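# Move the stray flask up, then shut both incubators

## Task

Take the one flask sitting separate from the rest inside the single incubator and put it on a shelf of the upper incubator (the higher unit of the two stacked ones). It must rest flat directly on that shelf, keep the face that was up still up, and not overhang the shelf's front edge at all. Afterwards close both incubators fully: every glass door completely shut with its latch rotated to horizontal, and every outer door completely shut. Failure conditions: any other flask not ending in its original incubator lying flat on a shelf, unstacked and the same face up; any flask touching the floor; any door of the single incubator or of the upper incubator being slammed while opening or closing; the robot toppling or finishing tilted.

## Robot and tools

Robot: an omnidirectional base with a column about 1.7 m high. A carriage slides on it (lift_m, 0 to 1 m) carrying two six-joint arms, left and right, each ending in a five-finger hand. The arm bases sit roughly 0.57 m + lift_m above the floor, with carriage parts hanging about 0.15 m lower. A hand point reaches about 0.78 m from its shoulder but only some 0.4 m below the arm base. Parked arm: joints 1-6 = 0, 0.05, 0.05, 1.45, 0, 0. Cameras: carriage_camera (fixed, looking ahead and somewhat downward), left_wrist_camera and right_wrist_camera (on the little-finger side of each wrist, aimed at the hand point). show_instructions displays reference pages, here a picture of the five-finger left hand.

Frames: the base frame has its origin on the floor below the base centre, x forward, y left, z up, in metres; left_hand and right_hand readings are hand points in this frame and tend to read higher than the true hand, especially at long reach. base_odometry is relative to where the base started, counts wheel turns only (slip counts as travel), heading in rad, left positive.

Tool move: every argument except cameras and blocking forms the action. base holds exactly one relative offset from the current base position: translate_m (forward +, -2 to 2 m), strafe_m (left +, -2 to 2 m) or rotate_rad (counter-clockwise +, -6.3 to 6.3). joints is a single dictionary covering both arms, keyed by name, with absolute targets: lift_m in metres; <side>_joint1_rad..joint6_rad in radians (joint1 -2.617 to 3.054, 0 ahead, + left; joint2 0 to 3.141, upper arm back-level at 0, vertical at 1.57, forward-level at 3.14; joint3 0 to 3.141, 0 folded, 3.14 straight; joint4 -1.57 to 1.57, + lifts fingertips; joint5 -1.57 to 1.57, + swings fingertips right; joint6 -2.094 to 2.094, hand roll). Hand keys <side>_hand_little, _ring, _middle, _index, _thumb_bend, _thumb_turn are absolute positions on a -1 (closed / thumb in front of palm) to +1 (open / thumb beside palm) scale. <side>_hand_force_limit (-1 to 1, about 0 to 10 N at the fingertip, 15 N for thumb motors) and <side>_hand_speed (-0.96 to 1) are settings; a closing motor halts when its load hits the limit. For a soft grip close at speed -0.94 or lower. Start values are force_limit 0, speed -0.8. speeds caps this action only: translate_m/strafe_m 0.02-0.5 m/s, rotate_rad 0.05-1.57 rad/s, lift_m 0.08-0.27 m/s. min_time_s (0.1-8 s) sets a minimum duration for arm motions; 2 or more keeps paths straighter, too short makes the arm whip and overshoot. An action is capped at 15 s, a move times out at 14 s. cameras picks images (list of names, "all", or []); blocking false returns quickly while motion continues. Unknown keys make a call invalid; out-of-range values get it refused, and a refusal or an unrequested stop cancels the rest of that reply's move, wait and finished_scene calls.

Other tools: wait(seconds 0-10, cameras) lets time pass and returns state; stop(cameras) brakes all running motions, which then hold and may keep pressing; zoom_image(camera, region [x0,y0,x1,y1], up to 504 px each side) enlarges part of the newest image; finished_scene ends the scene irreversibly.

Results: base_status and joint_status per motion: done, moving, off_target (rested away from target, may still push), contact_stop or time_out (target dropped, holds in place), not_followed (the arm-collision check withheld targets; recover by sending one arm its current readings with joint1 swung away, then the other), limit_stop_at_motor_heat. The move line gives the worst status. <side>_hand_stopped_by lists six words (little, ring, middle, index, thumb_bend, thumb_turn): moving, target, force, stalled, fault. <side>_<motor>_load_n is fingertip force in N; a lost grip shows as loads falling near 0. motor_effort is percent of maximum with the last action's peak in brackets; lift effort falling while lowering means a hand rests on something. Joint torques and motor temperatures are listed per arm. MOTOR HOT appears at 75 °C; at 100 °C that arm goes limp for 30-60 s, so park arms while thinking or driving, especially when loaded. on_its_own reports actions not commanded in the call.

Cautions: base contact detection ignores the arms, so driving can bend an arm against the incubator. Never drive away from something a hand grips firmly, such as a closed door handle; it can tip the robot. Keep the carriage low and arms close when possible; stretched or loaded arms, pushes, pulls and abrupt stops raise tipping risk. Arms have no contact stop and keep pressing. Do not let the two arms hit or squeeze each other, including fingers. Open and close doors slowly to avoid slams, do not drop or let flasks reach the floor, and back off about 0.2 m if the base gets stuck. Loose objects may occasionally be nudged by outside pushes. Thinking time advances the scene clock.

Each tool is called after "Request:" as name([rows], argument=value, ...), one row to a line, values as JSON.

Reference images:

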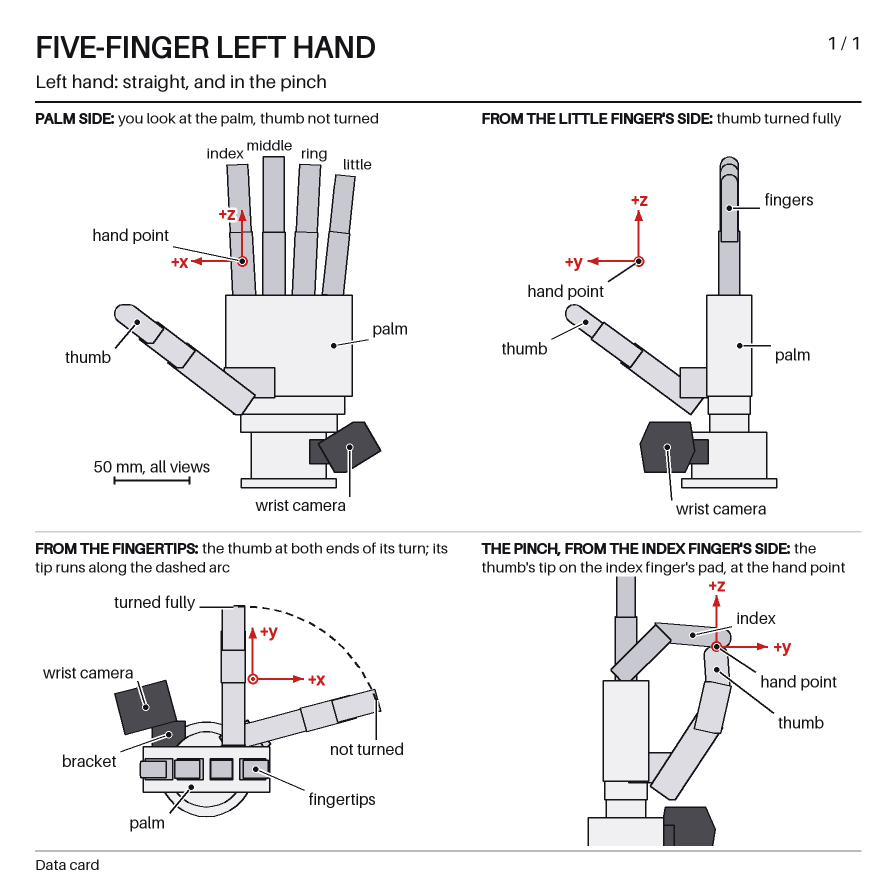

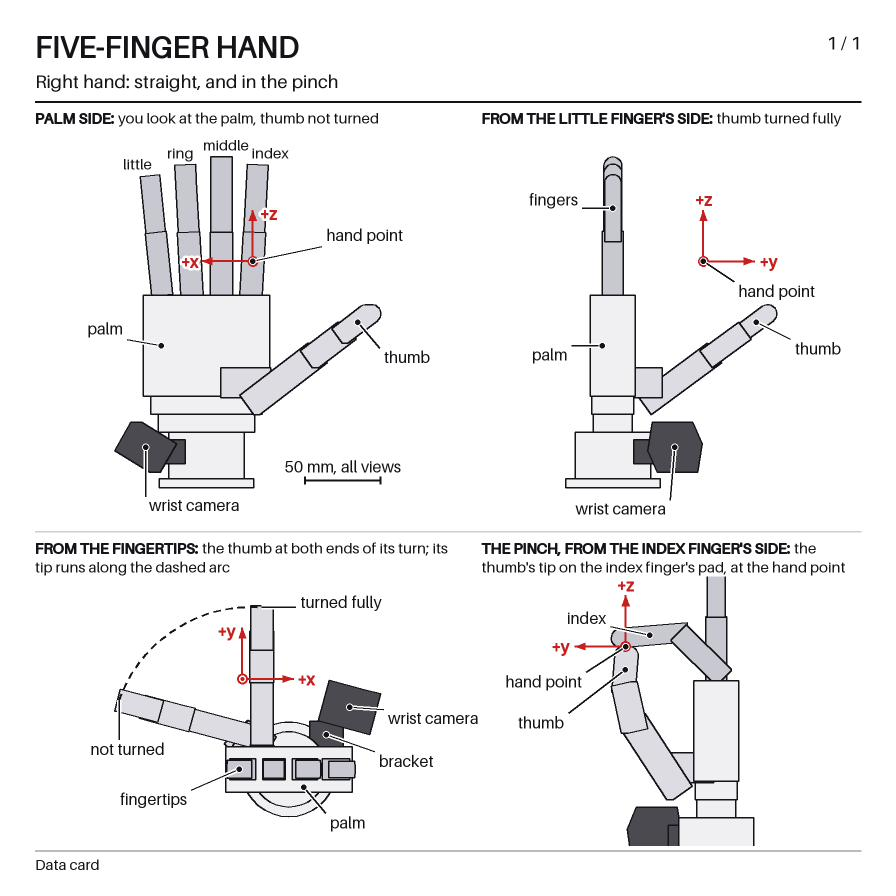

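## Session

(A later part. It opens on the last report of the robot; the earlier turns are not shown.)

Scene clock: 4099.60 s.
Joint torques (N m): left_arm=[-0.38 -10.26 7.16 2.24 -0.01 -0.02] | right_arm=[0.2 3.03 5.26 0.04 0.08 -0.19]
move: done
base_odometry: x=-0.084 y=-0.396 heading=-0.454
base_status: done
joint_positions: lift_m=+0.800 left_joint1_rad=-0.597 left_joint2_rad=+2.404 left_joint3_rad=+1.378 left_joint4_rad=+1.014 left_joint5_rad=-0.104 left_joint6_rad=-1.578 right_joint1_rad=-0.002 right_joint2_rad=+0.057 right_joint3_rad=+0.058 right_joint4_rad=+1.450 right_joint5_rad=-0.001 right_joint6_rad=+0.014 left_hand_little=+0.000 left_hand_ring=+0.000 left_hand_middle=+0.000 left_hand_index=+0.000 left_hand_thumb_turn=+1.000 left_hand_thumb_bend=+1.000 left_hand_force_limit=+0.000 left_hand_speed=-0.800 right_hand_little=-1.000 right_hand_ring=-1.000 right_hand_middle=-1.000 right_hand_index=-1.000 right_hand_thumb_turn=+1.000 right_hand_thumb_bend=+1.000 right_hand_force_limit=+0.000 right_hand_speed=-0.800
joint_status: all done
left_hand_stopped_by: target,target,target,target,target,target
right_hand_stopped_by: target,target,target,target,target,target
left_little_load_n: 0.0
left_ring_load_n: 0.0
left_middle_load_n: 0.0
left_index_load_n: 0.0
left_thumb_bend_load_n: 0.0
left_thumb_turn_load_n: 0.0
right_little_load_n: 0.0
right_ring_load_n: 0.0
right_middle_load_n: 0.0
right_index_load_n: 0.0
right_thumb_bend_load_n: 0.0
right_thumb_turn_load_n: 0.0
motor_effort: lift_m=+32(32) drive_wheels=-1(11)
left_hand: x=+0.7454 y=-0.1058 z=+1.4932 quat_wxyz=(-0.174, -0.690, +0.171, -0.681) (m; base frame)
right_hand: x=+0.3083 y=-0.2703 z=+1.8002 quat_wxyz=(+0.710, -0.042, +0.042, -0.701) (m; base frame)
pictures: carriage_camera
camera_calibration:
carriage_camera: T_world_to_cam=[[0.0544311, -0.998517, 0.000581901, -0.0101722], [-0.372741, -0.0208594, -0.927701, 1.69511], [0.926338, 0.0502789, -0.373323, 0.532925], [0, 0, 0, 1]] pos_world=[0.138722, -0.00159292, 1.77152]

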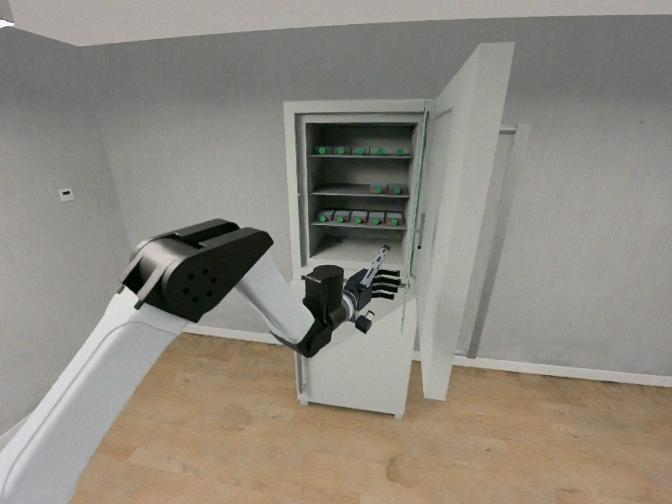

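Request:
move(base={"translate_m": -0.31}, speeds={"translate_m": 0.25}, joints={"lift_m": 0.4, "left_joint1_rad": 0, "left_joint2_rad": 0.05, "left_joint3_rad": 0.05, "left_joint4_rad": 1.45, "left_joint5_rad": 0, "left_joint6_rad": 0, "left_hand_index": -1, "left_hand_middle": -1, "left_hand_ring": -1, "left_hand_little": -1})

Request:
move(base={"strafe_m": -0.48}, speeds={"strafe_m": 0.25})

Request:
move(base={"rotate_rad": -1.6}, speeds={"rotate_rad": 0.7}, cameras=["carriage_camera"])

Scene clock: 4117.20 s.
Joint torques (N m): left_arm=[0.28 3.1 4.52 0.11 0.02 0] | right_arm=[0.2 3 5.3 0.05 0.08 -0.18]
move: done
base_odometry: x=-0.363 y=-0.260 heading=-0.454
base_status: done
joint_positions: lift_m=+0.400 left_joint1_rad=-0.005 left_joint2_rad=+0.053 left_joint3_rad=+0.056 left_joint4_rad=+1.442 left_joint5_rad=-0.009 left_joint6_rad=-0.009 right_joint1_rad=-0.002 right_joint2_rad=+0.057 right_joint3_rad=+0.058 right_joint4_rad=+1.451 right_joint5_rad=-0.001 right_joint6_rad=+0.013 left_hand_little=-1.000 left_hand_ring=-1.000 left_hand_middle=-1.000 left_hand_index=-1.000 left_hand_thumb_turn=+1.000 left_hand_thumb_bend=+1.000 left_hand_force_limit=+0.000 left_hand_speed=-0.800 right_hand_little=-1.000 right_hand_ring=-1.000 right_hand_middle=-1.000 right_hand_index=-1.000 right_hand_thumb_turn=+1.000 right_hand_thumb_bend=+1.000 right_hand_force_limit=+0.000 right_hand_speed=-0.800
joint_status: all done
left_hand_stopped_by: target,target,target,target,target,target
right_hand_stopped_by: target,target,target,target,target,target
left_little_load_n: 0.0
left_ring_load_n: 0.0
left_middle_load_n: 0.0
left_index_load_n: 0.0
left_thumb_bend_load_n: 0.0
left_thumb_turn_load_n: 0.0
right_little_load_n: 0.0
right_ring_load_n: 0.0
right_middle_load_n: 0.0
right_index_load_n: -0.5
right_thumb_bend_load_n: 0.0
right_thumb_turn_load_n: 0.0
motor_effort: lift_m=+33(34) drive_wheels=-1(12)
left_hand: x=+0.3098 y=+0.2718 z=+1.3990 quat_wxyz=(+0.701, -0.048, +0.041, -0.711) (m; base frame)
right_hand: x=+0.3082 y=-0.2703 z=+1.4001 quat_wxyz=(+0.710, -0.042, +0.042, -0.702) (m; base frame)
pictures: none

Scene clock: 4120.50 s.
Joint torques (N m): left_arm=[0.28 3.08 4.52 0.09 -0.02 0.01] | right_arm=[0.16 3.04 5.31 0.03 0.08 -0.18]
move: done
base_odometry: x=-0.574 y=-0.691 heading=-0.455
base_status: done
joint_positions: lift_m=+0.400 left_joint1_rad=-0.005 left_joint2_rad=+0.053 left_joint3_rad=+0.056 left_joint4_rad=+1.442 left_joint5_rad=-0.005 left_joint6_rad=-0.009 right_joint1_rad=-0.001 right_joint2_rad=+0.057 right_joint3_rad=+0.058 right_joint4_rad=+1.451 right_joint5_rad=-0.001 right_joint6_rad=+0.013 left_hand_little=-1.000 left_hand_ring=-1.000 left_hand_middle=-1.000 left_hand_index=-1.000 left_hand_thumb_turn=+1.000 left_hand_thumb_bend=+1.000 left_hand_force_limit=+0.000 left_hand_speed=-0.800 right_hand_little=-1.000 right_hand_ring=-1.000 right_hand_middle=-1.000 right_hand_index=-1.000 right_hand_thumb_turn=+1.000 right_hand_thumb_bend=+1.000 right_hand_force_limit=+0.000 right_hand_speed=-0.800
joint_status: not commanded
left_hand_stopped_by: target,target,target,target,target,target
right_hand_stopped_by: target,target,target,target,target,target
left_little_load_n: 0.0
left_ring_load_n: -0.5
left_middle_load_n: 0.0
left_index_load_n: 0.0
left_thumb_bend_load_n: 0.0
left_thumb_turn_load_n: 0.0
right_little_load_n: 0.0
right_ring_load_n: 0.0
right_middle_load_n: 0.0
right_index_load_n: 0.0
right_thumb_bend_load_n: 0.0
right_thumb_turn_load_n: 0.0
motor_effort: lift_m=+33(33) drive_wheels=-3(11)
left_hand: x=+0.3098 y=+0.2712 z=+1.3989 quat_wxyz=(+0.701, -0.046, +0.043, -0.711) (m; base frame)
right_hand: x=+0.3082 y=-0.2703 z=+1.4001 quat_wxyz=(+0.710, -0.042, +0.042, -0.702) (m; base frame)
pictures: none

Scene clock: 4123.97 s.
Joint torques (N m): left_arm=[0.28 3.1 4.53 0.04 -0.03 0.01] | right_arm=[0.17 3.06 5.3 0.03 0.08 -0.18]
move: done
base_odometry: x=-0.574 y=-0.691 heading=-2.054
base_status: done
joint_positions: lift_m=+0.400 left_joint1_rad=-0.005 left_joint2_rad=+0.053 left_joint3_rad=+0.056 left_joint4_rad=+1.445 left_joint5_rad=-0.005 left_joint6_rad=-0.009 right_joint1_rad=-0.001 right_joint2_rad=+0.057 right_joint3_rad=+0.058 right_joint4_rad=+1.451 right_joint5_rad=-0.001 right_joint6_rad=+0.013 left_hand_little=-1.000 left_hand_ring=-1.000 left_hand_middle=-1.000 left_hand_index=-1.000 left_hand_thumb_turn=+1.000 left_hand_thumb_bend=+1.000 left_hand_force_limit=+0.000 left_hand_speed=-0.800 right_hand_little=-1.000 right_hand_ring=-1.000 right_hand_middle=-1.000 right_hand_index=-1.000 right_hand_thumb_turn=+1.000 right_hand_thumb_bend=+1.000 right_hand_force_limit=+0.000 right_hand_speed=-0.800
joint_status: not commanded
left_hand_stopped_by: target,target,target,target,target,target
right_hand_stopped_by: target,target,target,target,target,target
left_little_load_n: 0.0
left_ring_load_n: 0.0
left_middle_load_n: 0.0
left_index_load_n: 0.0
left_thumb_bend_load_n: 0.0
left_thumb_turn_load_n: 0.0
right_little_load_n: 0.0
right_ring_load_n: 0.0
right_middle_load_n: 0.0
right_index_load_n: 0.0
right_thumb_bend_load_n: 0.0
right_thumb_turn_load_n: 0.0
motor_effort: lift_m=+33(33) drive_wheels=+4(14)
left_hand: x=+0.3089 y=+0.2711 z=+1.3992 quat_wxyz=(+0.701, -0.045, +0.042, -0.711) (m; base frame)
right_hand: x=+0.3082 y=-0.2703 z=+1.4001 quat_wxyz=(+0.710, -0.042, +0.042, -0.702) (m; base frame)
pictures: carriage_camera
camera_calibration:
carriage_camera: T_world_to_cam=[[0.0544311, -0.998517, 0.000581901, -0.00993939], [-0.372741, -0.0208594, -0.927701, 1.32394], [0.926338, 0.0502789, -0.373323, 0.383558], [0, 0, 0, 1]] pos_world=[0.138722, -0.00159292, 1.37142]

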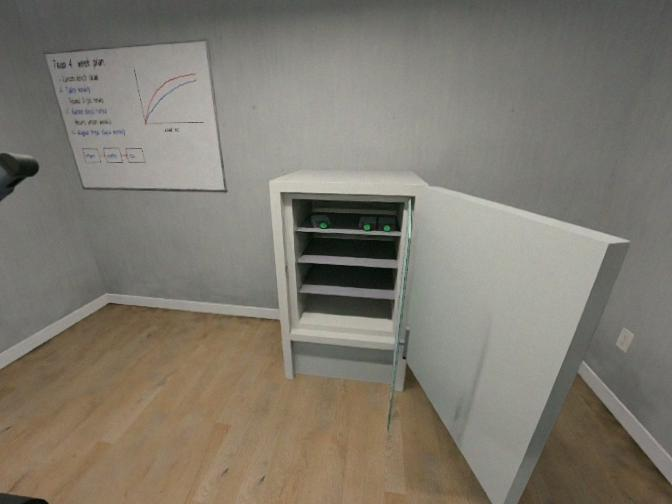

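Request:
move(base={"strafe_m": 0.40}, speeds={"strafe_m": 0.25})

Request:
move(base={"translate_m": 0.65}, speeds={"translate_m": 0.25}, joints={"lift_m": 0.25}, cameras=["carriage_camera"])

Request:
zoom_image(camera="carriage_camera", region=[260, 180, 500, 360])

Scene clock: 4136.27 s.
Joint torques (N m): left_arm=[0.17 3.1 4.53 0.04 -0.05 0] | right_arm=[0.2 3.06 5.31 0.03 0.08 -0.18]
Motor temperatures (°C): left_arm=[23 45 39 37 26 23] | right_arm=[25 32 35 24 24 23]
move: done
base_odometry: x=-0.220 y=-0.877 heading=-2.055
base_status: done
joint_positions: lift_m=+0.400 left_joint1_rad=-0.004 left_joint2_rad=+0.053 left_joint3_rad=+0.056 left_joint4_rad=+1.445 left_joint5_rad=-0.003 left_joint6_rad=-0.009 right_joint1_rad=-0.002 right_joint2_rad=+0.057 right_joint3_rad=+0.058 right_joint4_rad=+1.451 right_joint5_rad=-0.001 right_joint6_rad=+0.013 left_hand_little=-1.000 left_hand_ring=-1.000 left_hand_middle=-1.000 left_hand_index=-1.000 left_hand_thumb_turn=+1.000 left_hand_thumb_bend=+1.000 left_hand_force_limit=+0.000 left_hand_speed=-0.800 right_hand_little=-1.000 right_hand_ring=-1.000 right_hand_middle=-1.000 right_hand_index=-1.000 right_hand_thumb_turn=+1.000 right_hand_thumb_bend=+1.000 right_hand_force_limit=+0.000 right_hand_speed=-0.800
joint_status: not commanded
left_hand_stopped_by: target,target,target,target,target,target
right_hand_stopped_by: target,target,target,target,target,target
left_little_load_n: 0.0
left_ring_load_n: 0.0
left_middle_load_n: 0.0
left_index_load_n: 0.0
left_thumb_bend_load_n: 0.0
left_thumb_turn_load_n: 0.0
right_little_load_n: 0.0
right_ring_load_n: 0.0
right_middle_load_n: 0.0
right_index_load_n: 0.0
right_thumb_bend_load_n: 0.0
right_thumb_turn_load_n: 0.0
motor_effort: lift_m=+33(33) drive_wheels=-8(18)
left_hand: x=+0.3089 y=+0.2709 z=+1.3992 quat_wxyz=(+0.701, -0.045, +0.042, -0.710) (m; base frame)
right_hand: x=+0.3082 y=-0.2704 z=+1.4001 quat_wxyz=(+0.710, -0.042, +0.042, -0.702) (m; base frame)
pictures: none

Scene clock: 4140.23 s.
Joint torques (N m): left_arm=[0.17 3.07 4.62 0.03 -0.05 0.01] | right_arm=[0.18 3.06 5.34 0.01 0.08 -0.18]
move: done
base_odometry: x=-0.522 y=-1.453 heading=-2.055
base_status: done
joint_positions: lift_m=+0.250 left_joint1_rad=-0.004 left_joint2_rad=+0.052 left_joint3_rad=+0.054 left_joint4_rad=+1.447 left_joint5_rad=-0.003 left_joint6_rad=-0.009 right_joint1_rad=-0.002 right_joint2_rad=+0.057 right_joint3_rad=+0.058 right_joint4_rad=+1.452 right_joint5_rad=-0.001 right_joint6_rad=+0.013 left_hand_little=-1.000 left_hand_ring=-1.000 left_hand_middle=-1.000 left_hand_index=-1.000 left_hand_thumb_turn=+1.000 left_hand_thumb_bend=+1.000 left_hand_force_limit=+0.000 left_hand_speed=-0.800 right_hand_little=-1.000 right_hand_ring=-1.000 right_hand_middle=-1.000 right_hand_index=-1.000 right_hand_thumb_turn=+1.000 right_hand_thumb_bend=+1.000 right_hand_force_limit=+0.000 right_hand_speed=-0.800
joint_status: all done
left_hand_stopped_by: target,target,target,target,target,target
right_hand_stopped_by: target,target,target,target,target,target
left_little_load_n: 0.0
left_ring_load_n: 0.0
left_middle_load_n: 0.0
left_index_load_n: 0.0
left_thumb_bend_load_n: 0.0
left_thumb_turn_load_n: 0.0
right_little_load_n: 0.0
right_ring_load_n: 0.0
right_middle_load_n: 0.0
right_index_load_n: 0.0
right_thumb_bend_load_n: 0.0
right_thumb_turn_load_n: 0.0
motor_effort: lift_m=+33(33) drive_wheels=-4(14)
left_hand: x=+0.3085 y=+0.2709 z=+1.2491 quat_wxyz=(+0.701, -0.044, +0.042, -0.710) (m; base frame)
right_hand: x=+0.3079 y=-0.2704 z=+1.2501 quat_wxyz=(+0.710, -0.042, +0.042, -0.702) (m; base frame)
pictures: carriage_camera
camera_calibration:
carriage_camera: T_world_to_cam=[[0.0544311, -0.998517, 0.000581901, -0.00985216], [-0.372741, -0.0208594, -0.927701, 1.18488], [0.926338, 0.0502789, -0.373323, 0.327597], [0, 0, 0, 1]] pos_world=[0.138722, -0.00159292, 1.22152]

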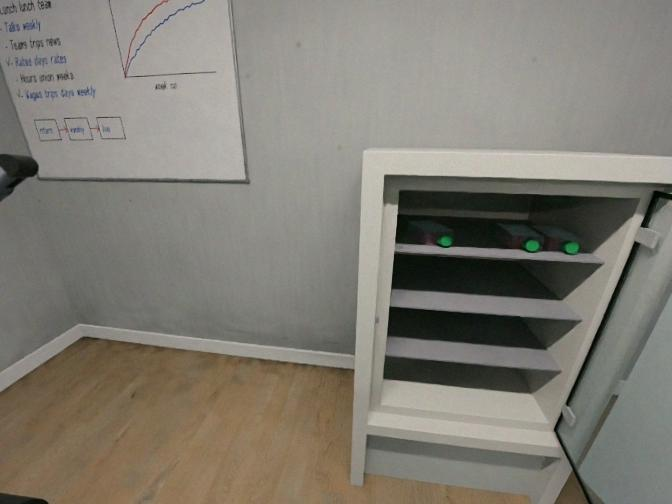

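Scaled by 2.100.

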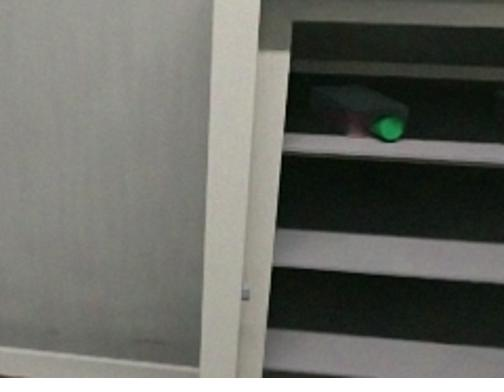

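Request:
move(base={"rotate_rad": -0.08}, speeds={"rotate_rad": 0.3}, cameras=["carriage_camera"])

Request:
zoom_image(camera="carriage_camera", region=[380, 200, 672, 360])

Scene clock: 4227.00 s.
Joint torques (N m): left_arm=[0.17 3.17 4.6 0.03 -0.05 0.01] | right_arm=[0.18 3.08 5.35 0.02 0.08 -0.18]
Motor temperatures (°C): left_arm=[23 37 37 31 26 23] | right_arm=[25 31 34 23 24 23]
move: done
base_odometry: x=-0.522 y=-1.453 heading=-2.134
base_status: done
joint_positions: lift_m=+0.250 left_joint1_rad=-0.004 left_joint2_rad=+0.052 left_joint3_rad=+0.054 left_joint4_rad=+1.447 left_joint5_rad=-0.002 left_joint6_rad=-0.009 right_joint1_rad=-0.002 right_joint2_rad=+0.057 right_joint3_rad=+0.058 right_joint4_rad=+1.452 right_joint5_rad=-0.001 right_joint6_rad=+0.013 left_hand_little=-1.000 left_hand_ring=-1.000 left_hand_middle=-1.000 left_hand_index=-1.000 left_hand_thumb_turn=+1.000 left_hand_thumb_bend=+1.000 left_hand_force_limit=+0.000 left_hand_speed=-0.800 right_hand_little=-1.000 right_hand_ring=-1.000 right_hand_middle=-1.000 right_hand_index=-1.000 right_hand_thumb_turn=+1.000 right_hand_thumb_bend=+1.000 right_hand_force_limit=+0.000 right_hand_speed=-0.800
joint_status: not commanded
left_hand_stopped_by: target,target,target,target,target,target
right_hand_stopped_by: target,target,target,target,target,target
left_little_load_n: 0.0
left_ring_load_n: 0.0
left_middle_load_n: 0.0
left_index_load_n: 0.0
left_thumb_bend_load_n: 0.0
left_thumb_turn_load_n: 0.0
right_little_load_n: 0.0
right_ring_load_n: 0.0
right_middle_load_n: 0.0
right_index_load_n: 0.0
right_thumb_bend_load_n: 0.0
right_thumb_turn_load_n: 0.0
motor_effort: lift_m=+32(33) drive_wheels=-4(9)
left_hand: x=+0.3085 y=+0.2708 z=+1.2490 quat_wxyz=(+0.701, -0.044, +0.042, -0.710) (m; base frame)
right_hand: x=+0.3079 y=-0.2704 z=+1.2501 quat_wxyz=(+0.710, -0.042, +0.042, -0.702) (m; base frame)
pictures: carriage_camera
camera_calibration:
carriage_camera: T_world_to_cam=[[0.0544311, -0.998517, 0.000581901, -0.00985216], [-0.372741, -0.0208594, -0.927701, 1.18488], [0.926338, 0.0502789, -0.373323, 0.327597], [0, 0, 0, 1]] pos_world=[0.138722, -0.00159292, 1.22152]

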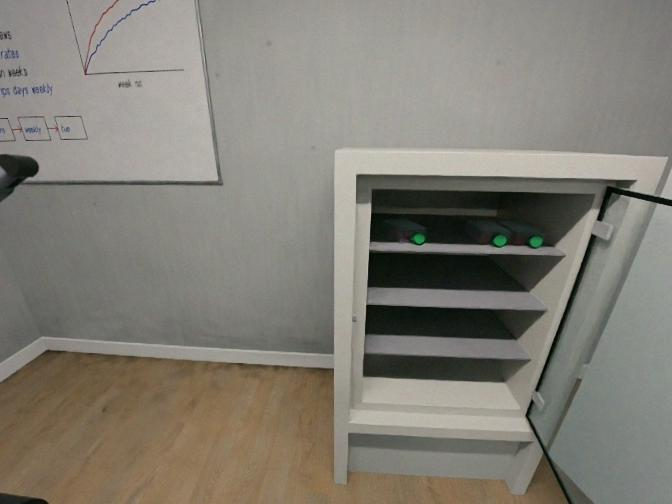

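Scaled by 1.726.

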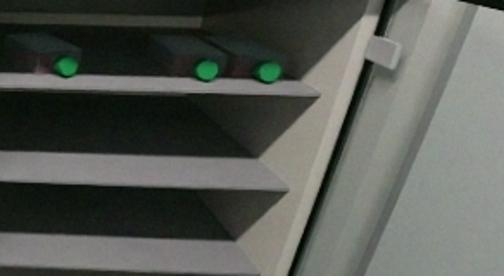

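Request:
zoom_image(camera="carriage_camera", region=[365, 200, 465, 270])

Request:
zoom_image(camera="carriage_camera", region=[450, 200, 580, 270])

Scaled by 5.040.

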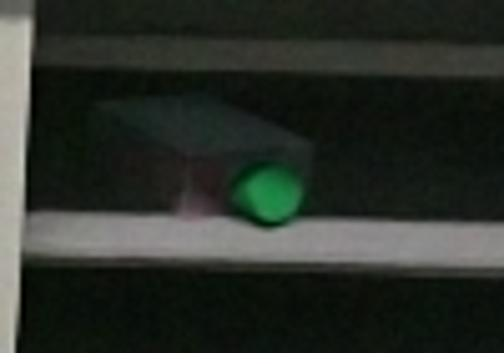

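Scaled by 3.877.

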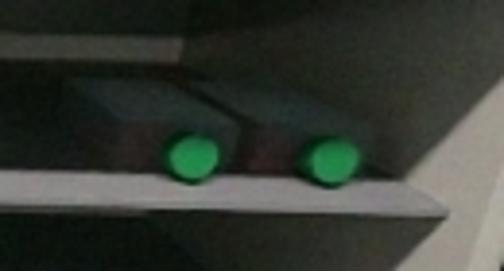

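Request:
move(cameras=["carriage_camera"])

Request:
zoom_image(camera="carriage_camera", region=[300, 200, 520, 365])

Scene clock: 4308.20 s.
Joint torques (N m): left_arm=[0.16 3.17 4.62 0.03 -0.06 0.01] | right_arm=[0.18 3.08 5.34 0.01 0.08 -0.18]
Motor temperatures (°C): left_arm=[23 35 36 28 26 23] | right_arm=[25 31 34 23 24 23]
base_odometry: x=-0.522 y=-1.453 heading=-2.134
base_status: done
joint_positions: lift_m=+0.250 left_joint1_rad=-0.004 left_joint2_rad=+0.052 left_joint3_rad=+0.054 left_joint4_rad=+1.447 left_joint5_rad=-0.002 left_joint6_rad=-0.009 right_joint1_rad=-0.002 right_joint2_rad=+0.057 right_joint3_rad=+0.058 right_joint4_rad=+1.452 right_joint5_rad=-0.001 right_joint6_rad=+0.013 left_hand_little=-1.000 left_hand_ring=-1.000 left_hand_middle=-1.000 left_hand_index=-1.000 left_hand_thumb_turn=+1.000 left_hand_thumb_bend=+1.000 left_hand_force_limit=+0.000 left_hand_speed=-0.800 right_hand_little=-1.000 right_hand_ring=-1.000 right_hand_middle=-1.000 right_hand_index=-1.000 right_hand_thumb_turn=+1.000 right_hand_thumb_bend=+1.000 right_hand_force_limit=+0.000 right_hand_speed=-0.800
joint_status: not commanded
left_hand_stopped_by: target,target,target,target,target,target
right_hand_stopped_by: target,target,target,target,target,target
left_little_load_n: -0.5
left_ring_load_n: 0.0
left_middle_load_n: 0.0
left_index_load_n: 0.0
left_thumb_bend_load_n: 0.0
left_thumb_turn_load_n: 0.0
right_little_load_n: 0.0
right_ring_load_n: 0.0
right_middle_load_n: 0.0
right_index_load_n: 0.0
right_thumb_bend_load_n: 0.5
right_thumb_turn_load_n: 0.0
motor_effort: lift_m=+33(33) drive_wheels=-4(9)
left_hand: x=+0.3085 y=+0.2708 z=+1.2490 quat_wxyz=(+0.701, -0.044, +0.042, -0.710) (m; base frame)
right_hand: x=+0.3079 y=-0.2704 z=+1.2501 quat_wxyz=(+0.710, -0.042, +0.042, -0.702) (m; base frame)
pictures: carriage_camera
camera_calibration:
carriage_camera: T_world_to_cam=[[0.0544311, -0.998517, 0.000581901, -0.00985216], [-0.372741, -0.0208594, -0.927701, 1.18488], [0.926338, 0.0502789, -0.373323, 0.327597], [0, 0, 0, 1]] pos_world=[0.138722, -0.00159292, 1.22152]

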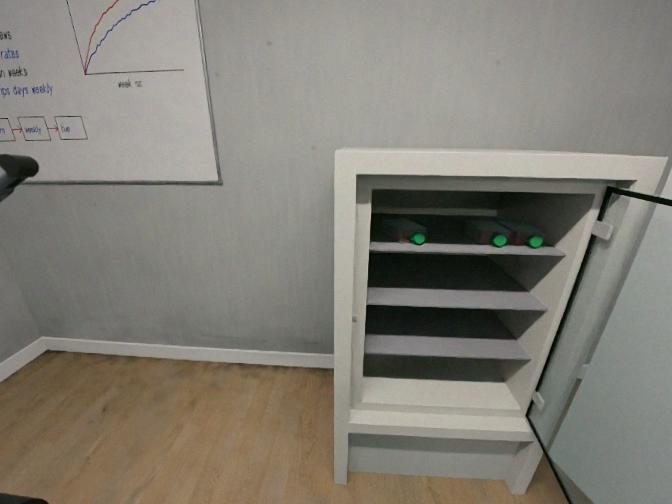

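Scaled by 2.291.

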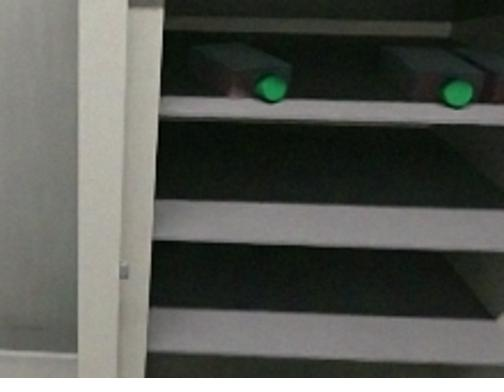

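Request:
move(joints={"lift_m": 0.0}, cameras=["carriage_camera"])

Request:
zoom_image(camera="carriage_camera", region=[340, 100, 560, 265])

Request:
move(joints={"lift_m": 0.4}, cameras=["carriage_camera"])

Request:
zoom_image(camera="carriage_camera", region=[340, 240, 560, 405])

Scene clock: 4326.30 s.
Joint torques (N m): left_arm=[0.16 3.18 4.63 0.03 -0.06 0.01] | right_arm=[0.18 3.1 5.38 0.01 0.08 -0.18]
move: done
base_odometry: x=-0.522 y=-1.453 heading=-2.134
base_status: not commanded
joint_positions: lift_m=+0.001 left_joint1_rad=-0.004 left_joint2_rad=+0.052 left_joint3_rad=+0.054 left_joint4_rad=+1.447 left_joint5_rad=-0.002 left_joint6_rad=-0.009 right_joint1_rad=-0.002 right_joint2_rad=+0.056 right_joint3_rad=+0.057 right_joint4_rad=+1.452 right_joint5_rad=-0.001 right_joint6_rad=+0.013 left_hand_little=-1.000 left_hand_ring=-1.000 left_hand_middle=-1.000 left_hand_index=-1.000 left_hand_thumb_turn=+1.000 left_hand_thumb_bend=+1.000 left_hand_force_limit=+0.000 left_hand_speed=-0.800 right_hand_little=-1.000 right_hand_ring=-1.000 right_hand_middle=-1.000 right_hand_index=-1.000 right_hand_thumb_turn=+1.000 right_hand_thumb_bend=+1.000 right_hand_force_limit=+0.000 right_hand_speed=-0.800
joint_status: all done
left_hand_stopped_by: target,target,target,target,target,target
right_hand_stopped_by: target,target,target,target,target,target
left_little_load_n: 0.0
left_ring_load_n: 0.0
left_middle_load_n: 0.0
left_index_load_n: 0.0
left_thumb_bend_load_n: 0.0
left_thumb_turn_load_n: 0.0
right_little_load_n: 0.0
right_ring_load_n: 0.0
right_middle_load_n: 0.0
right_index_load_n: 0.0
right_thumb_bend_load_n: 0.0
right_thumb_turn_load_n: 0.0
motor_effort: lift_m=+32(34) drive_wheels=-5(5)
left_hand: x=+0.3086 y=+0.2708 z=+0.9994 quat_wxyz=(+0.701, -0.044, +0.042, -0.710) (m; base frame)
right_hand: x=+0.3079 y=-0.2704 z=+1.0005 quat_wxyz=(+0.710, -0.042, +0.042, -0.702) (m; base frame)
pictures: carriage_camera
camera_calibration:
carriage_camera: T_world_to_cam=[[0.0544311, -0.998517, 0.000581901, -0.00970692], [-0.372741, -0.0208594, -0.927701, 0.953322], [0.926338, 0.0502789, -0.373323, 0.234415], [0, 0, 0, 1]] pos_world=[0.138722, -0.00159292, 0.971916]

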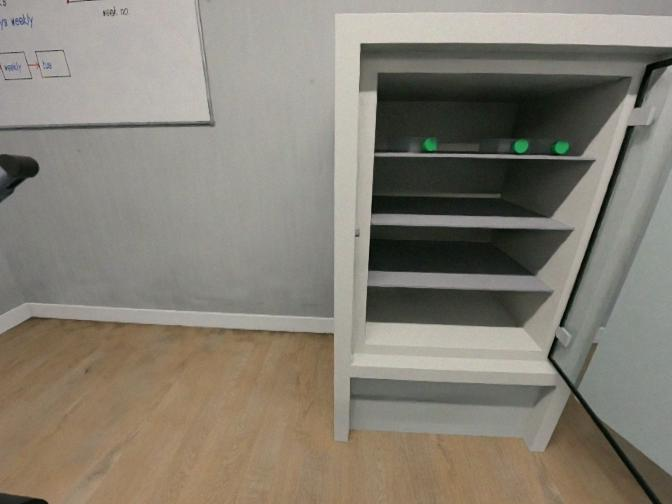

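Scaled by 2.291.

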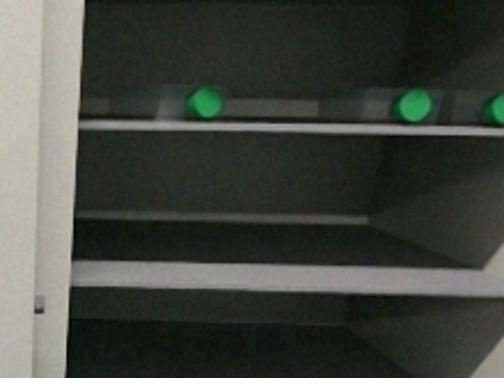

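Scene clock: 4328.43 s.
Joint torques (N m): left_arm=[0.13 3.18 4.64 0.03 -0.06 0.01] | right_arm=[0.18 3.1 5.38 0.01 0.08 -0.18]
move: done
base_odometry: x=-0.522 y=-1.453 heading=-2.134
base_status: not commanded
joint_positions: lift_m=+0.400 left_joint1_rad=-0.004 left_joint2_rad=+0.052 left_joint3_rad=+0.054 left_joint4_rad=+1.447 left_joint5_rad=-0.002 left_joint6_rad=-0.008 right_joint1_rad=-0.002 right_joint2_rad=+0.056 right_joint3_rad=+0.057 right_joint4_rad=+1.452 right_joint5_rad=-0.001 right_joint6_rad=+0.013 left_hand_little=-1.000 left_hand_ring=-1.000 left_hand_middle=-1.000 left_hand_index=-1.000 left_hand_thumb_turn=+1.000 left_hand_thumb_bend=+1.000 left_hand_force_limit=+0.000 left_hand_speed=-0.800 right_hand_little=-1.000 right_hand_ring=-1.000 right_hand_middle=-1.000 right_hand_index=-1.000 right_hand_thumb_turn=+1.000 right_hand_thumb_bend=+1.000 right_hand_force_limit=+0.000 right_hand_speed=-0.800
joint_status: all done
left_hand_stopped_by: target,target,target,target,target,target
right_hand_stopped_by: target,target,target,target,target,target
left_little_load_n: 0.0
left_ring_load_n: 0.0
left_middle_load_n: -0.5
left_index_load_n: 0.0
left_thumb_bend_load_n: 0.0
left_thumb_turn_load_n: 0.0
right_little_load_n: 0.0
right_ring_load_n: 0.0
right_middle_load_n: 0.0
right_index_load_n: 0.0
right_thumb_bend_load_n: 0.0
right_thumb_turn_load_n: 0.0
motor_effort: lift_m=+32(40) drive_wheels=-4(5)
left_hand: x=+0.3087 y=+0.2708 z=+1.3989 quat_wxyz=(+0.702, -0.044, +0.042, -0.710) (m; base frame)
right_hand: x=+0.3079 y=-0.2704 z=+1.4000 quat_wxyz=(+0.710, -0.042, +0.042, -0.702) (m; base frame)
pictures: carriage_camera
camera_calibration:
carriage_camera: T_world_to_cam=[[0.0544311, -0.998517, 0.000581901, -0.00993944], [-0.372741, -0.0208594, -0.927701, 1.32403], [0.926338, 0.0502789, -0.373323, 0.383595], [0, 0, 0, 1]] pos_world=[0.138722, -0.00159292, 1.37152]

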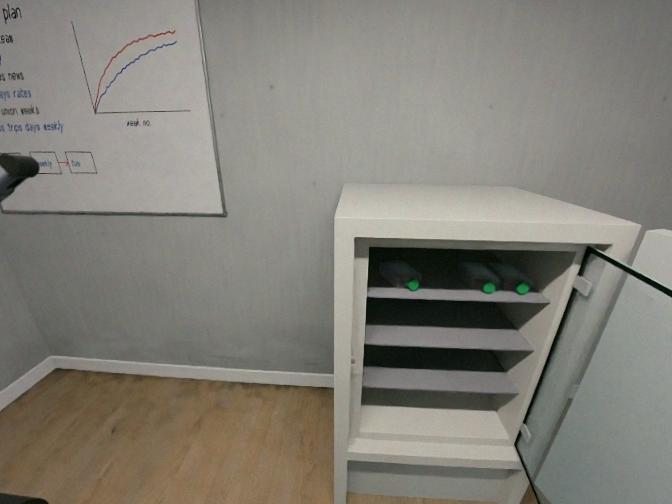

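Scaled by 2.291.

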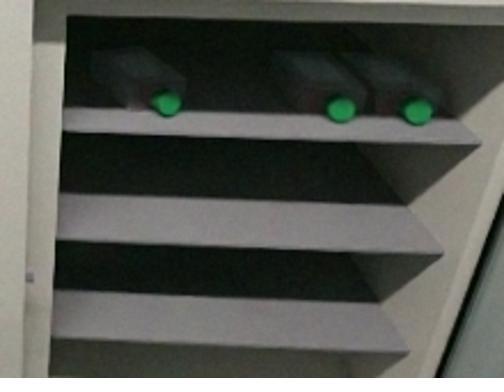

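Request:
zoom_image(camera="carriage_camera", region=[370, 250, 440, 302])

Scaled by 7.200.

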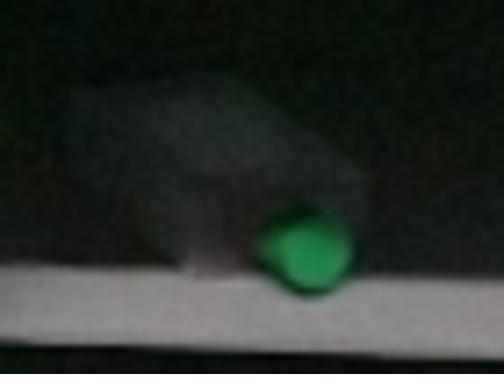

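Request:
move(base={"translate_m": -0.12}, joints={"lift_m": 0.366, "right_joint1_rad": 0.402, "right_joint2_rad": 2.067, "right_joint3_rad": 0.884, "right_joint4_rad": 1.183, "right_joint5_rad": 0.402, "right_joint6_rad": 0, "right_hand_index": 1, "right_hand_middle": 1, "right_hand_ring": 1, "right_hand_little": 1, "right_hand_thumb_bend": 0.0}, min_time_s=3, cameras=["all"])

Scene clock: 4480.20 s.
Joint torques (N m): left_arm=[0.12 3.19 4.75 -0.01 -0.06 0.01] | right_arm=[0.47 -8.36 7.57 1.8 0.14 -0.18]
move: done
base_odometry: x=-0.458 y=-1.351 heading=-2.135
base_status: done
joint_positions: lift_m=+0.366 left_joint1_rad=-0.004 left_joint2_rad=+0.052 left_joint3_rad=+0.053 left_joint4_rad=+1.450 left_joint5_rad=-0.002 left_joint6_rad=-0.008 right_joint1_rad=+0.397 right_joint2_rad=+2.047 right_joint3_rad=+0.863 right_joint4_rad=+1.204 right_joint5_rad=+0.394 right_joint6_rad=+0.013 left_hand_little=-1.000 left_hand_ring=-1.000 left_hand_middle=-1.000 left_hand_index=-1.000 left_hand_thumb_turn=+1.000 left_hand_thumb_bend=+1.000 left_hand_force_limit=+0.000 left_hand_speed=-0.800 right_hand_little=+1.000 right_hand_ring=+1.000 right_hand_middle=+1.000 right_hand_index=+1.000 right_hand_thumb_turn=+1.000 right_hand_thumb_bend=+0.000 right_hand_force_limit=+0.000 right_hand_speed=-0.800
joint_status: all done
left_hand_stopped_by: target,target,target,target,target,target
right_hand_stopped_by: target,target,target,target,target,target
left_little_load_n: 0.0
left_ring_load_n: 0.0
left_middle_load_n: 0.0
left_index_load_n: 0.0
left_thumb_bend_load_n: 0.0
left_thumb_turn_load_n: 0.0
right_little_load_n: 0.0
right_ring_load_n: 0.0
right_middle_load_n: 0.0
right_index_load_n: 0.0
right_thumb_bend_load_n: 0.0
right_thumb_turn_load_n: 0.0
motor_effort: lift_m=+32(33) drive_wheels=+6(14)
left_hand: x=+0.3083 y=+0.2708 z=+1.3648 quat_wxyz=(+0.702, -0.043, +0.041, -0.710) (m; base frame)
right_hand: x=+0.7455 y=-0.1289 z=+1.0074 quat_wxyz=(+0.510, -0.491, +0.500, -0.499) (m; base frame)
pictures: carriage_camera, left_wrist_camera, right_wrist_camera
camera_calibration:
carriage_camera: T_world_to_cam=[[0.0544311, -0.998517, 0.000581901, -0.0099196], [-0.372741, -0.0208594, -0.927701, 1.2924], [0.926338, 0.0502789, -0.373323, 0.370865], [0, 0, 0, 1]] pos_world=[0.138722, -0.00159292, 1.33742]
left_wrist_camera: T_world_to_cam=[[-0.966289, -0.243249, 0.0843508, 0.25129], [0.169279, -0.847122, -0.503716, 0.870591], [0.193984, -0.472456, 0.859741, -0.995033], [0, 0, 0, 1]] pos_world=[0.288466, 0.328513, 1.27281]
right_wrist_camera: T_world_to_cam=[[-0.00485364, -0.280033, -0.959978, 0.929964], [-0.462038, 0.852002, -0.2462, 0.708896], [0.886847, 0.442351, -0.133521, -0.350564], [0, 0, 0, 1]] pos_world=[0.642947, -0.188487, 1.02047]

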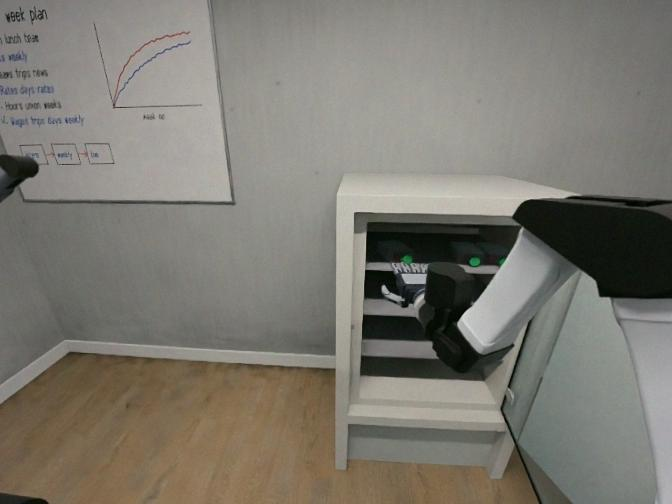

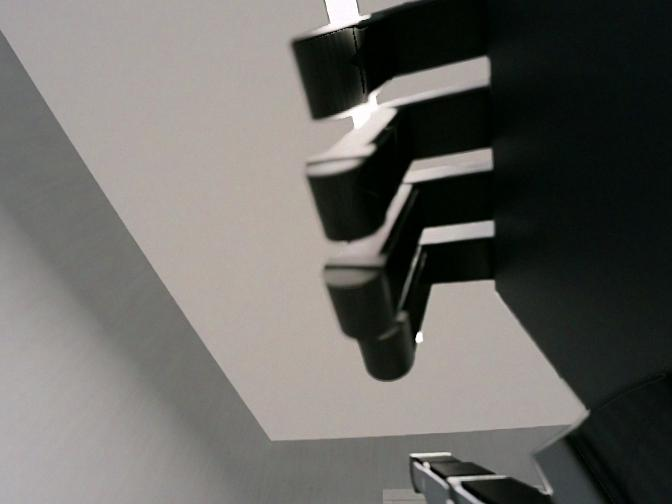

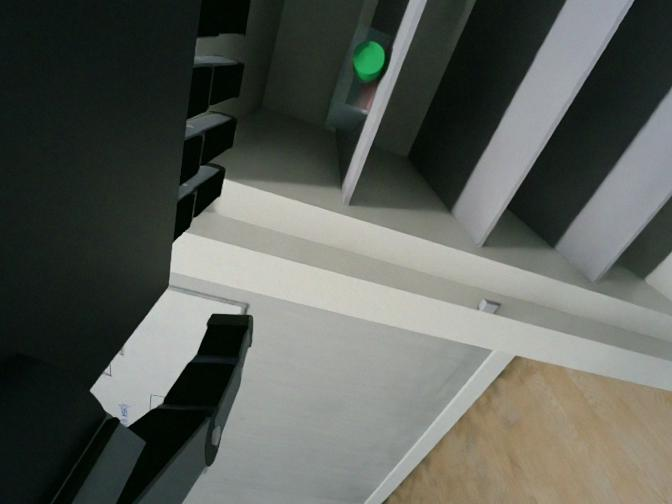

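Request:
move(base={"translate_m": 0.2}, joints={"lift_m": 0.356}, speeds={"translate_m": 0.1}, cameras=["carriage_camera", "right_wrist_camera"])

Request:
zoom_image(camera="carriage_camera", region=[330, 180, 550, 345])

Scene clock: 4493.37 s.
Joint torques (N m): left_arm=[0.14 3.32 4.72 -0.02 -0.06 0.01] | right_arm=[0.4 -9.03 7.13 1.88 0.12 -0.17]
move: done
base_odometry: x=-0.565 y=-1.520 heading=-2.136
base_status: done
joint_positions: lift_m=+0.356 left_joint1_rad=-0.004 left_joint2_rad=+0.050 left_joint3_rad=+0.053 left_joint4_rad=+1.452 left_joint5_rad=-0.002 left_joint6_rad=-0.008 right_joint1_rad=+0.398 right_joint2_rad=+2.054 right_joint3_rad=+0.868 right_joint4_rad=+1.195 right_joint5_rad=+0.397 right_joint6_rad=+0.013 left_hand_little=-1.000 left_hand_ring=-1.000 left_hand_middle=-1.000 left_hand_index=-1.000 left_hand_thumb_turn=+1.000 left_hand_thumb_bend=+1.000 left_hand_force_limit=+0.000 left_hand_speed=-0.800 right_hand_little=+1.000 right_hand_ring=+1.000 right_hand_middle=+1.000 right_hand_index=+1.000 right_hand_thumb_turn=+1.000 right_hand_thumb_bend=+0.000 right_hand_force_limit=+0.000 right_hand_speed=-0.800
joint_status: all done
left_hand_stopped_by: target,target,target,target,target,target
right_hand_stopped_by: target,target,target,target,target,target
left_little_load_n: 0.0
left_ring_load_n: 0.0
left_middle_load_n: 0.0
left_index_load_n: 0.0
left_thumb_bend_load_n: 0.0
left_thumb_turn_load_n: 0.0
right_little_load_n: -0.5
right_ring_load_n: 0.0
right_middle_load_n: 0.0
right_index_load_n: 0.0
right_thumb_bend_load_n: 0.5
right_thumb_turn_load_n: -0.5
motor_effort: lift_m=+33(34) drive_wheels=-9(17)
left_hand: x=+0.3073 y=+0.2708 z=+1.3550 quat_wxyz=(+0.702, -0.042, +0.040, -0.710) (m; base frame)
right_hand: x=+0.7460 y=-0.1287 z=+0.9937 quat_wxyz=(+0.507, -0.494, +0.502, -0.498) (m; base frame)
pictures: carriage_camera, right_wrist_camera
camera_calibration:
carriage_camera: T_world_to_cam=[[0.0544311, -0.998517, 0.000581901, -0.00991378], [-0.372741, -0.0208594, -0.927701, 1.28312], [0.926338, 0.0502789, -0.373323, 0.367132], [0, 0, 0, 1]] pos_world=[0.138722, -0.00159292, 1.32742]
right_wrist_camera: T_world_to_cam=[[-0.014053, -0.283674, -0.958818, 0.922071], [-0.463015, 0.851756, -0.245213, 0.70532], [0.886239, 0.440501, -0.143315, -0.343032], [0, 0, 0, 1]] pos_world=[0.64354, -0.188086, 1.00789]

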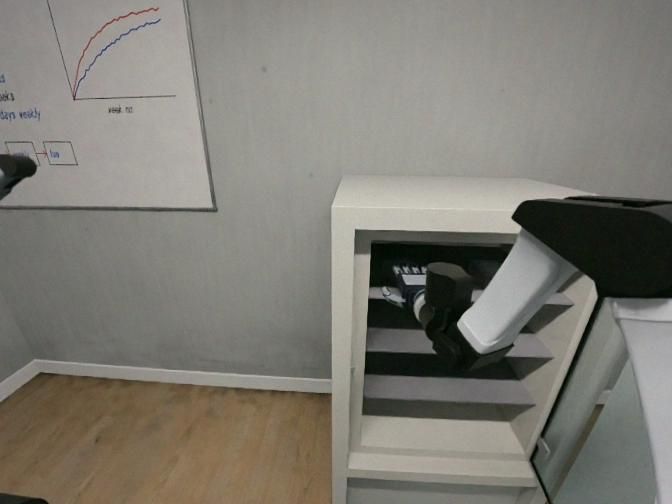

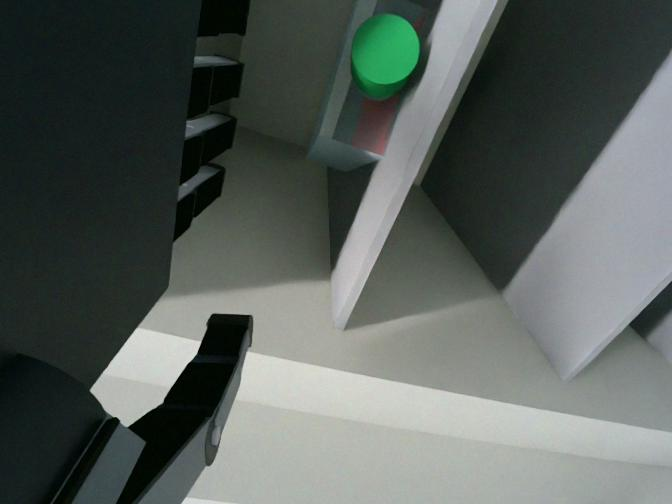

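Scaled by 2.291.

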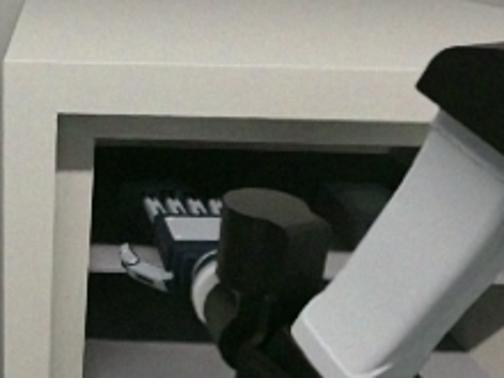

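Request:
move(base={"translate_m": 0.1}, speeds={"translate_m": 0.08}, cameras=["carriage_camera", "right_wrist_camera"])

Request:
zoom_image(camera="carriage_camera", region=[330, 180, 550, 345])

Scene clock: 4514.53 s.
Joint torques (N m): left_arm=[0.16 3.3 4.72 -0.06 -0.06 0.01] | right_arm=[0.29 -9.03 7.13 1.89 0.11 -0.18]
move: done
base_odometry: x=-0.619 y=-1.605 heading=-2.137
base_status: done
joint_positions: lift_m=+0.356 left_joint1_rad=-0.004 left_joint2_rad=+0.050 left_joint3_rad=+0.053 left_joint4_rad=+1.451 left_joint5_rad=-0.002 left_joint6_rad=-0.008 right_joint1_rad=+0.399 right_joint2_rad=+2.054 right_joint3_rad=+0.868 right_joint4_rad=+1.195 right_joint5_rad=+0.398 right_joint6_rad=+0.013 left_hand_little=-1.000 left_hand_ring=-1.000 left_hand_middle=-1.000 left_hand_index=-1.000 left_hand_thumb_turn=+1.000 left_hand_thumb_bend=+1.000 left_hand_force_limit=+0.000 left_hand_speed=-0.800 right_hand_little=+1.000 right_hand_ring=+1.000 right_hand_middle=+1.000 right_hand_index=+1.000 right_hand_thumb_turn=+1.000 right_hand_thumb_bend=+0.000 right_hand_force_limit=+0.000 right_hand_speed=-0.800
joint_status: not commanded
left_hand_stopped_by: target,target,target,target,target,target
right_hand_stopped_by: target,target,target,target,target,target
left_little_load_n: 0.0
left_ring_load_n: 0.0
left_middle_load_n: 0.0
left_index_load_n: 0.0
left_thumb_bend_load_n: 0.0
left_thumb_turn_load_n: 0.0
right_little_load_n: 0.0
right_ring_load_n: -0.5
right_middle_load_n: 0.0
right_index_load_n: -0.5
right_thumb_bend_load_n: 0.0
right_thumb_turn_load_n: 0.0
motor_effort: lift_m=+33(33) drive_wheels=-8(18)
left_hand: x=+0.3075 y=+0.2708 z=+1.3549 quat_wxyz=(+0.702, -0.042, +0.040, -0.710) (m; base frame)
right_hand: x=+0.7459 y=-0.1283 z=+0.9937 quat_wxyz=(+0.507, -0.494, +0.502, -0.498) (m; base frame)
pictures: carriage_camera, right_wrist_camera
camera_calibration:
carriage_camera: T_world_to_cam=[[0.0544311, -0.998517, 0.000581901, -0.00991378], [-0.372741, -0.0208594, -0.927701, 1.28312], [0.926338, 0.0502789, -0.373323, 0.367132], [0, 0, 0, 1]] pos_world=[0.138722, -0.00159292, 1.32742]
right_wrist_camera: T_world_to_cam=[[-0.0141802, -0.283672, -0.958817, 0.922263], [-0.462673, 0.851943, -0.24521, 0.704697], [0.886416, 0.440141, -0.143328, -0.3432], [0, 0, 0, 1]] pos_world=[0.64334, -0.187685, 1.00789]

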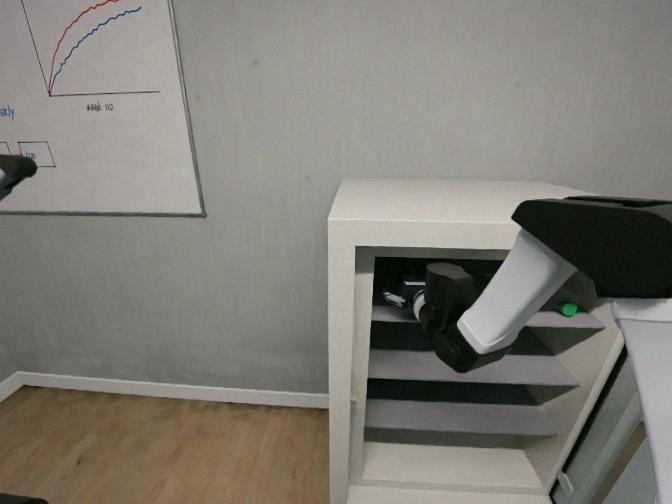

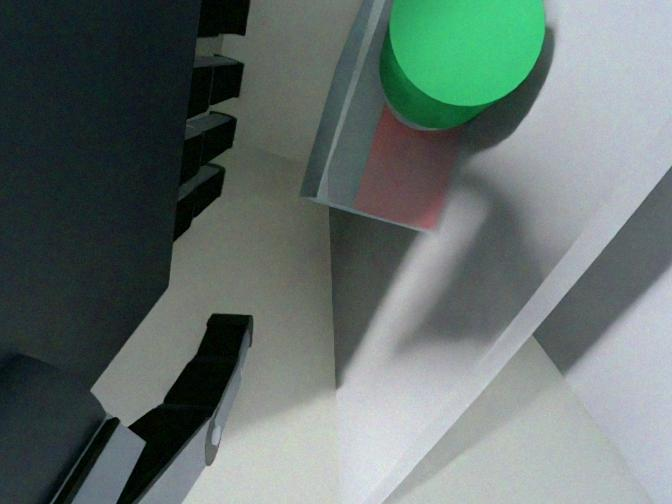

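Scaled by 2.291.

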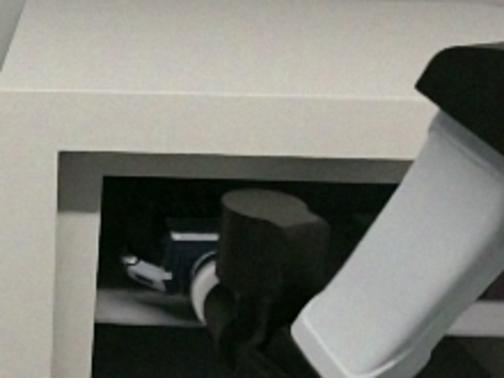

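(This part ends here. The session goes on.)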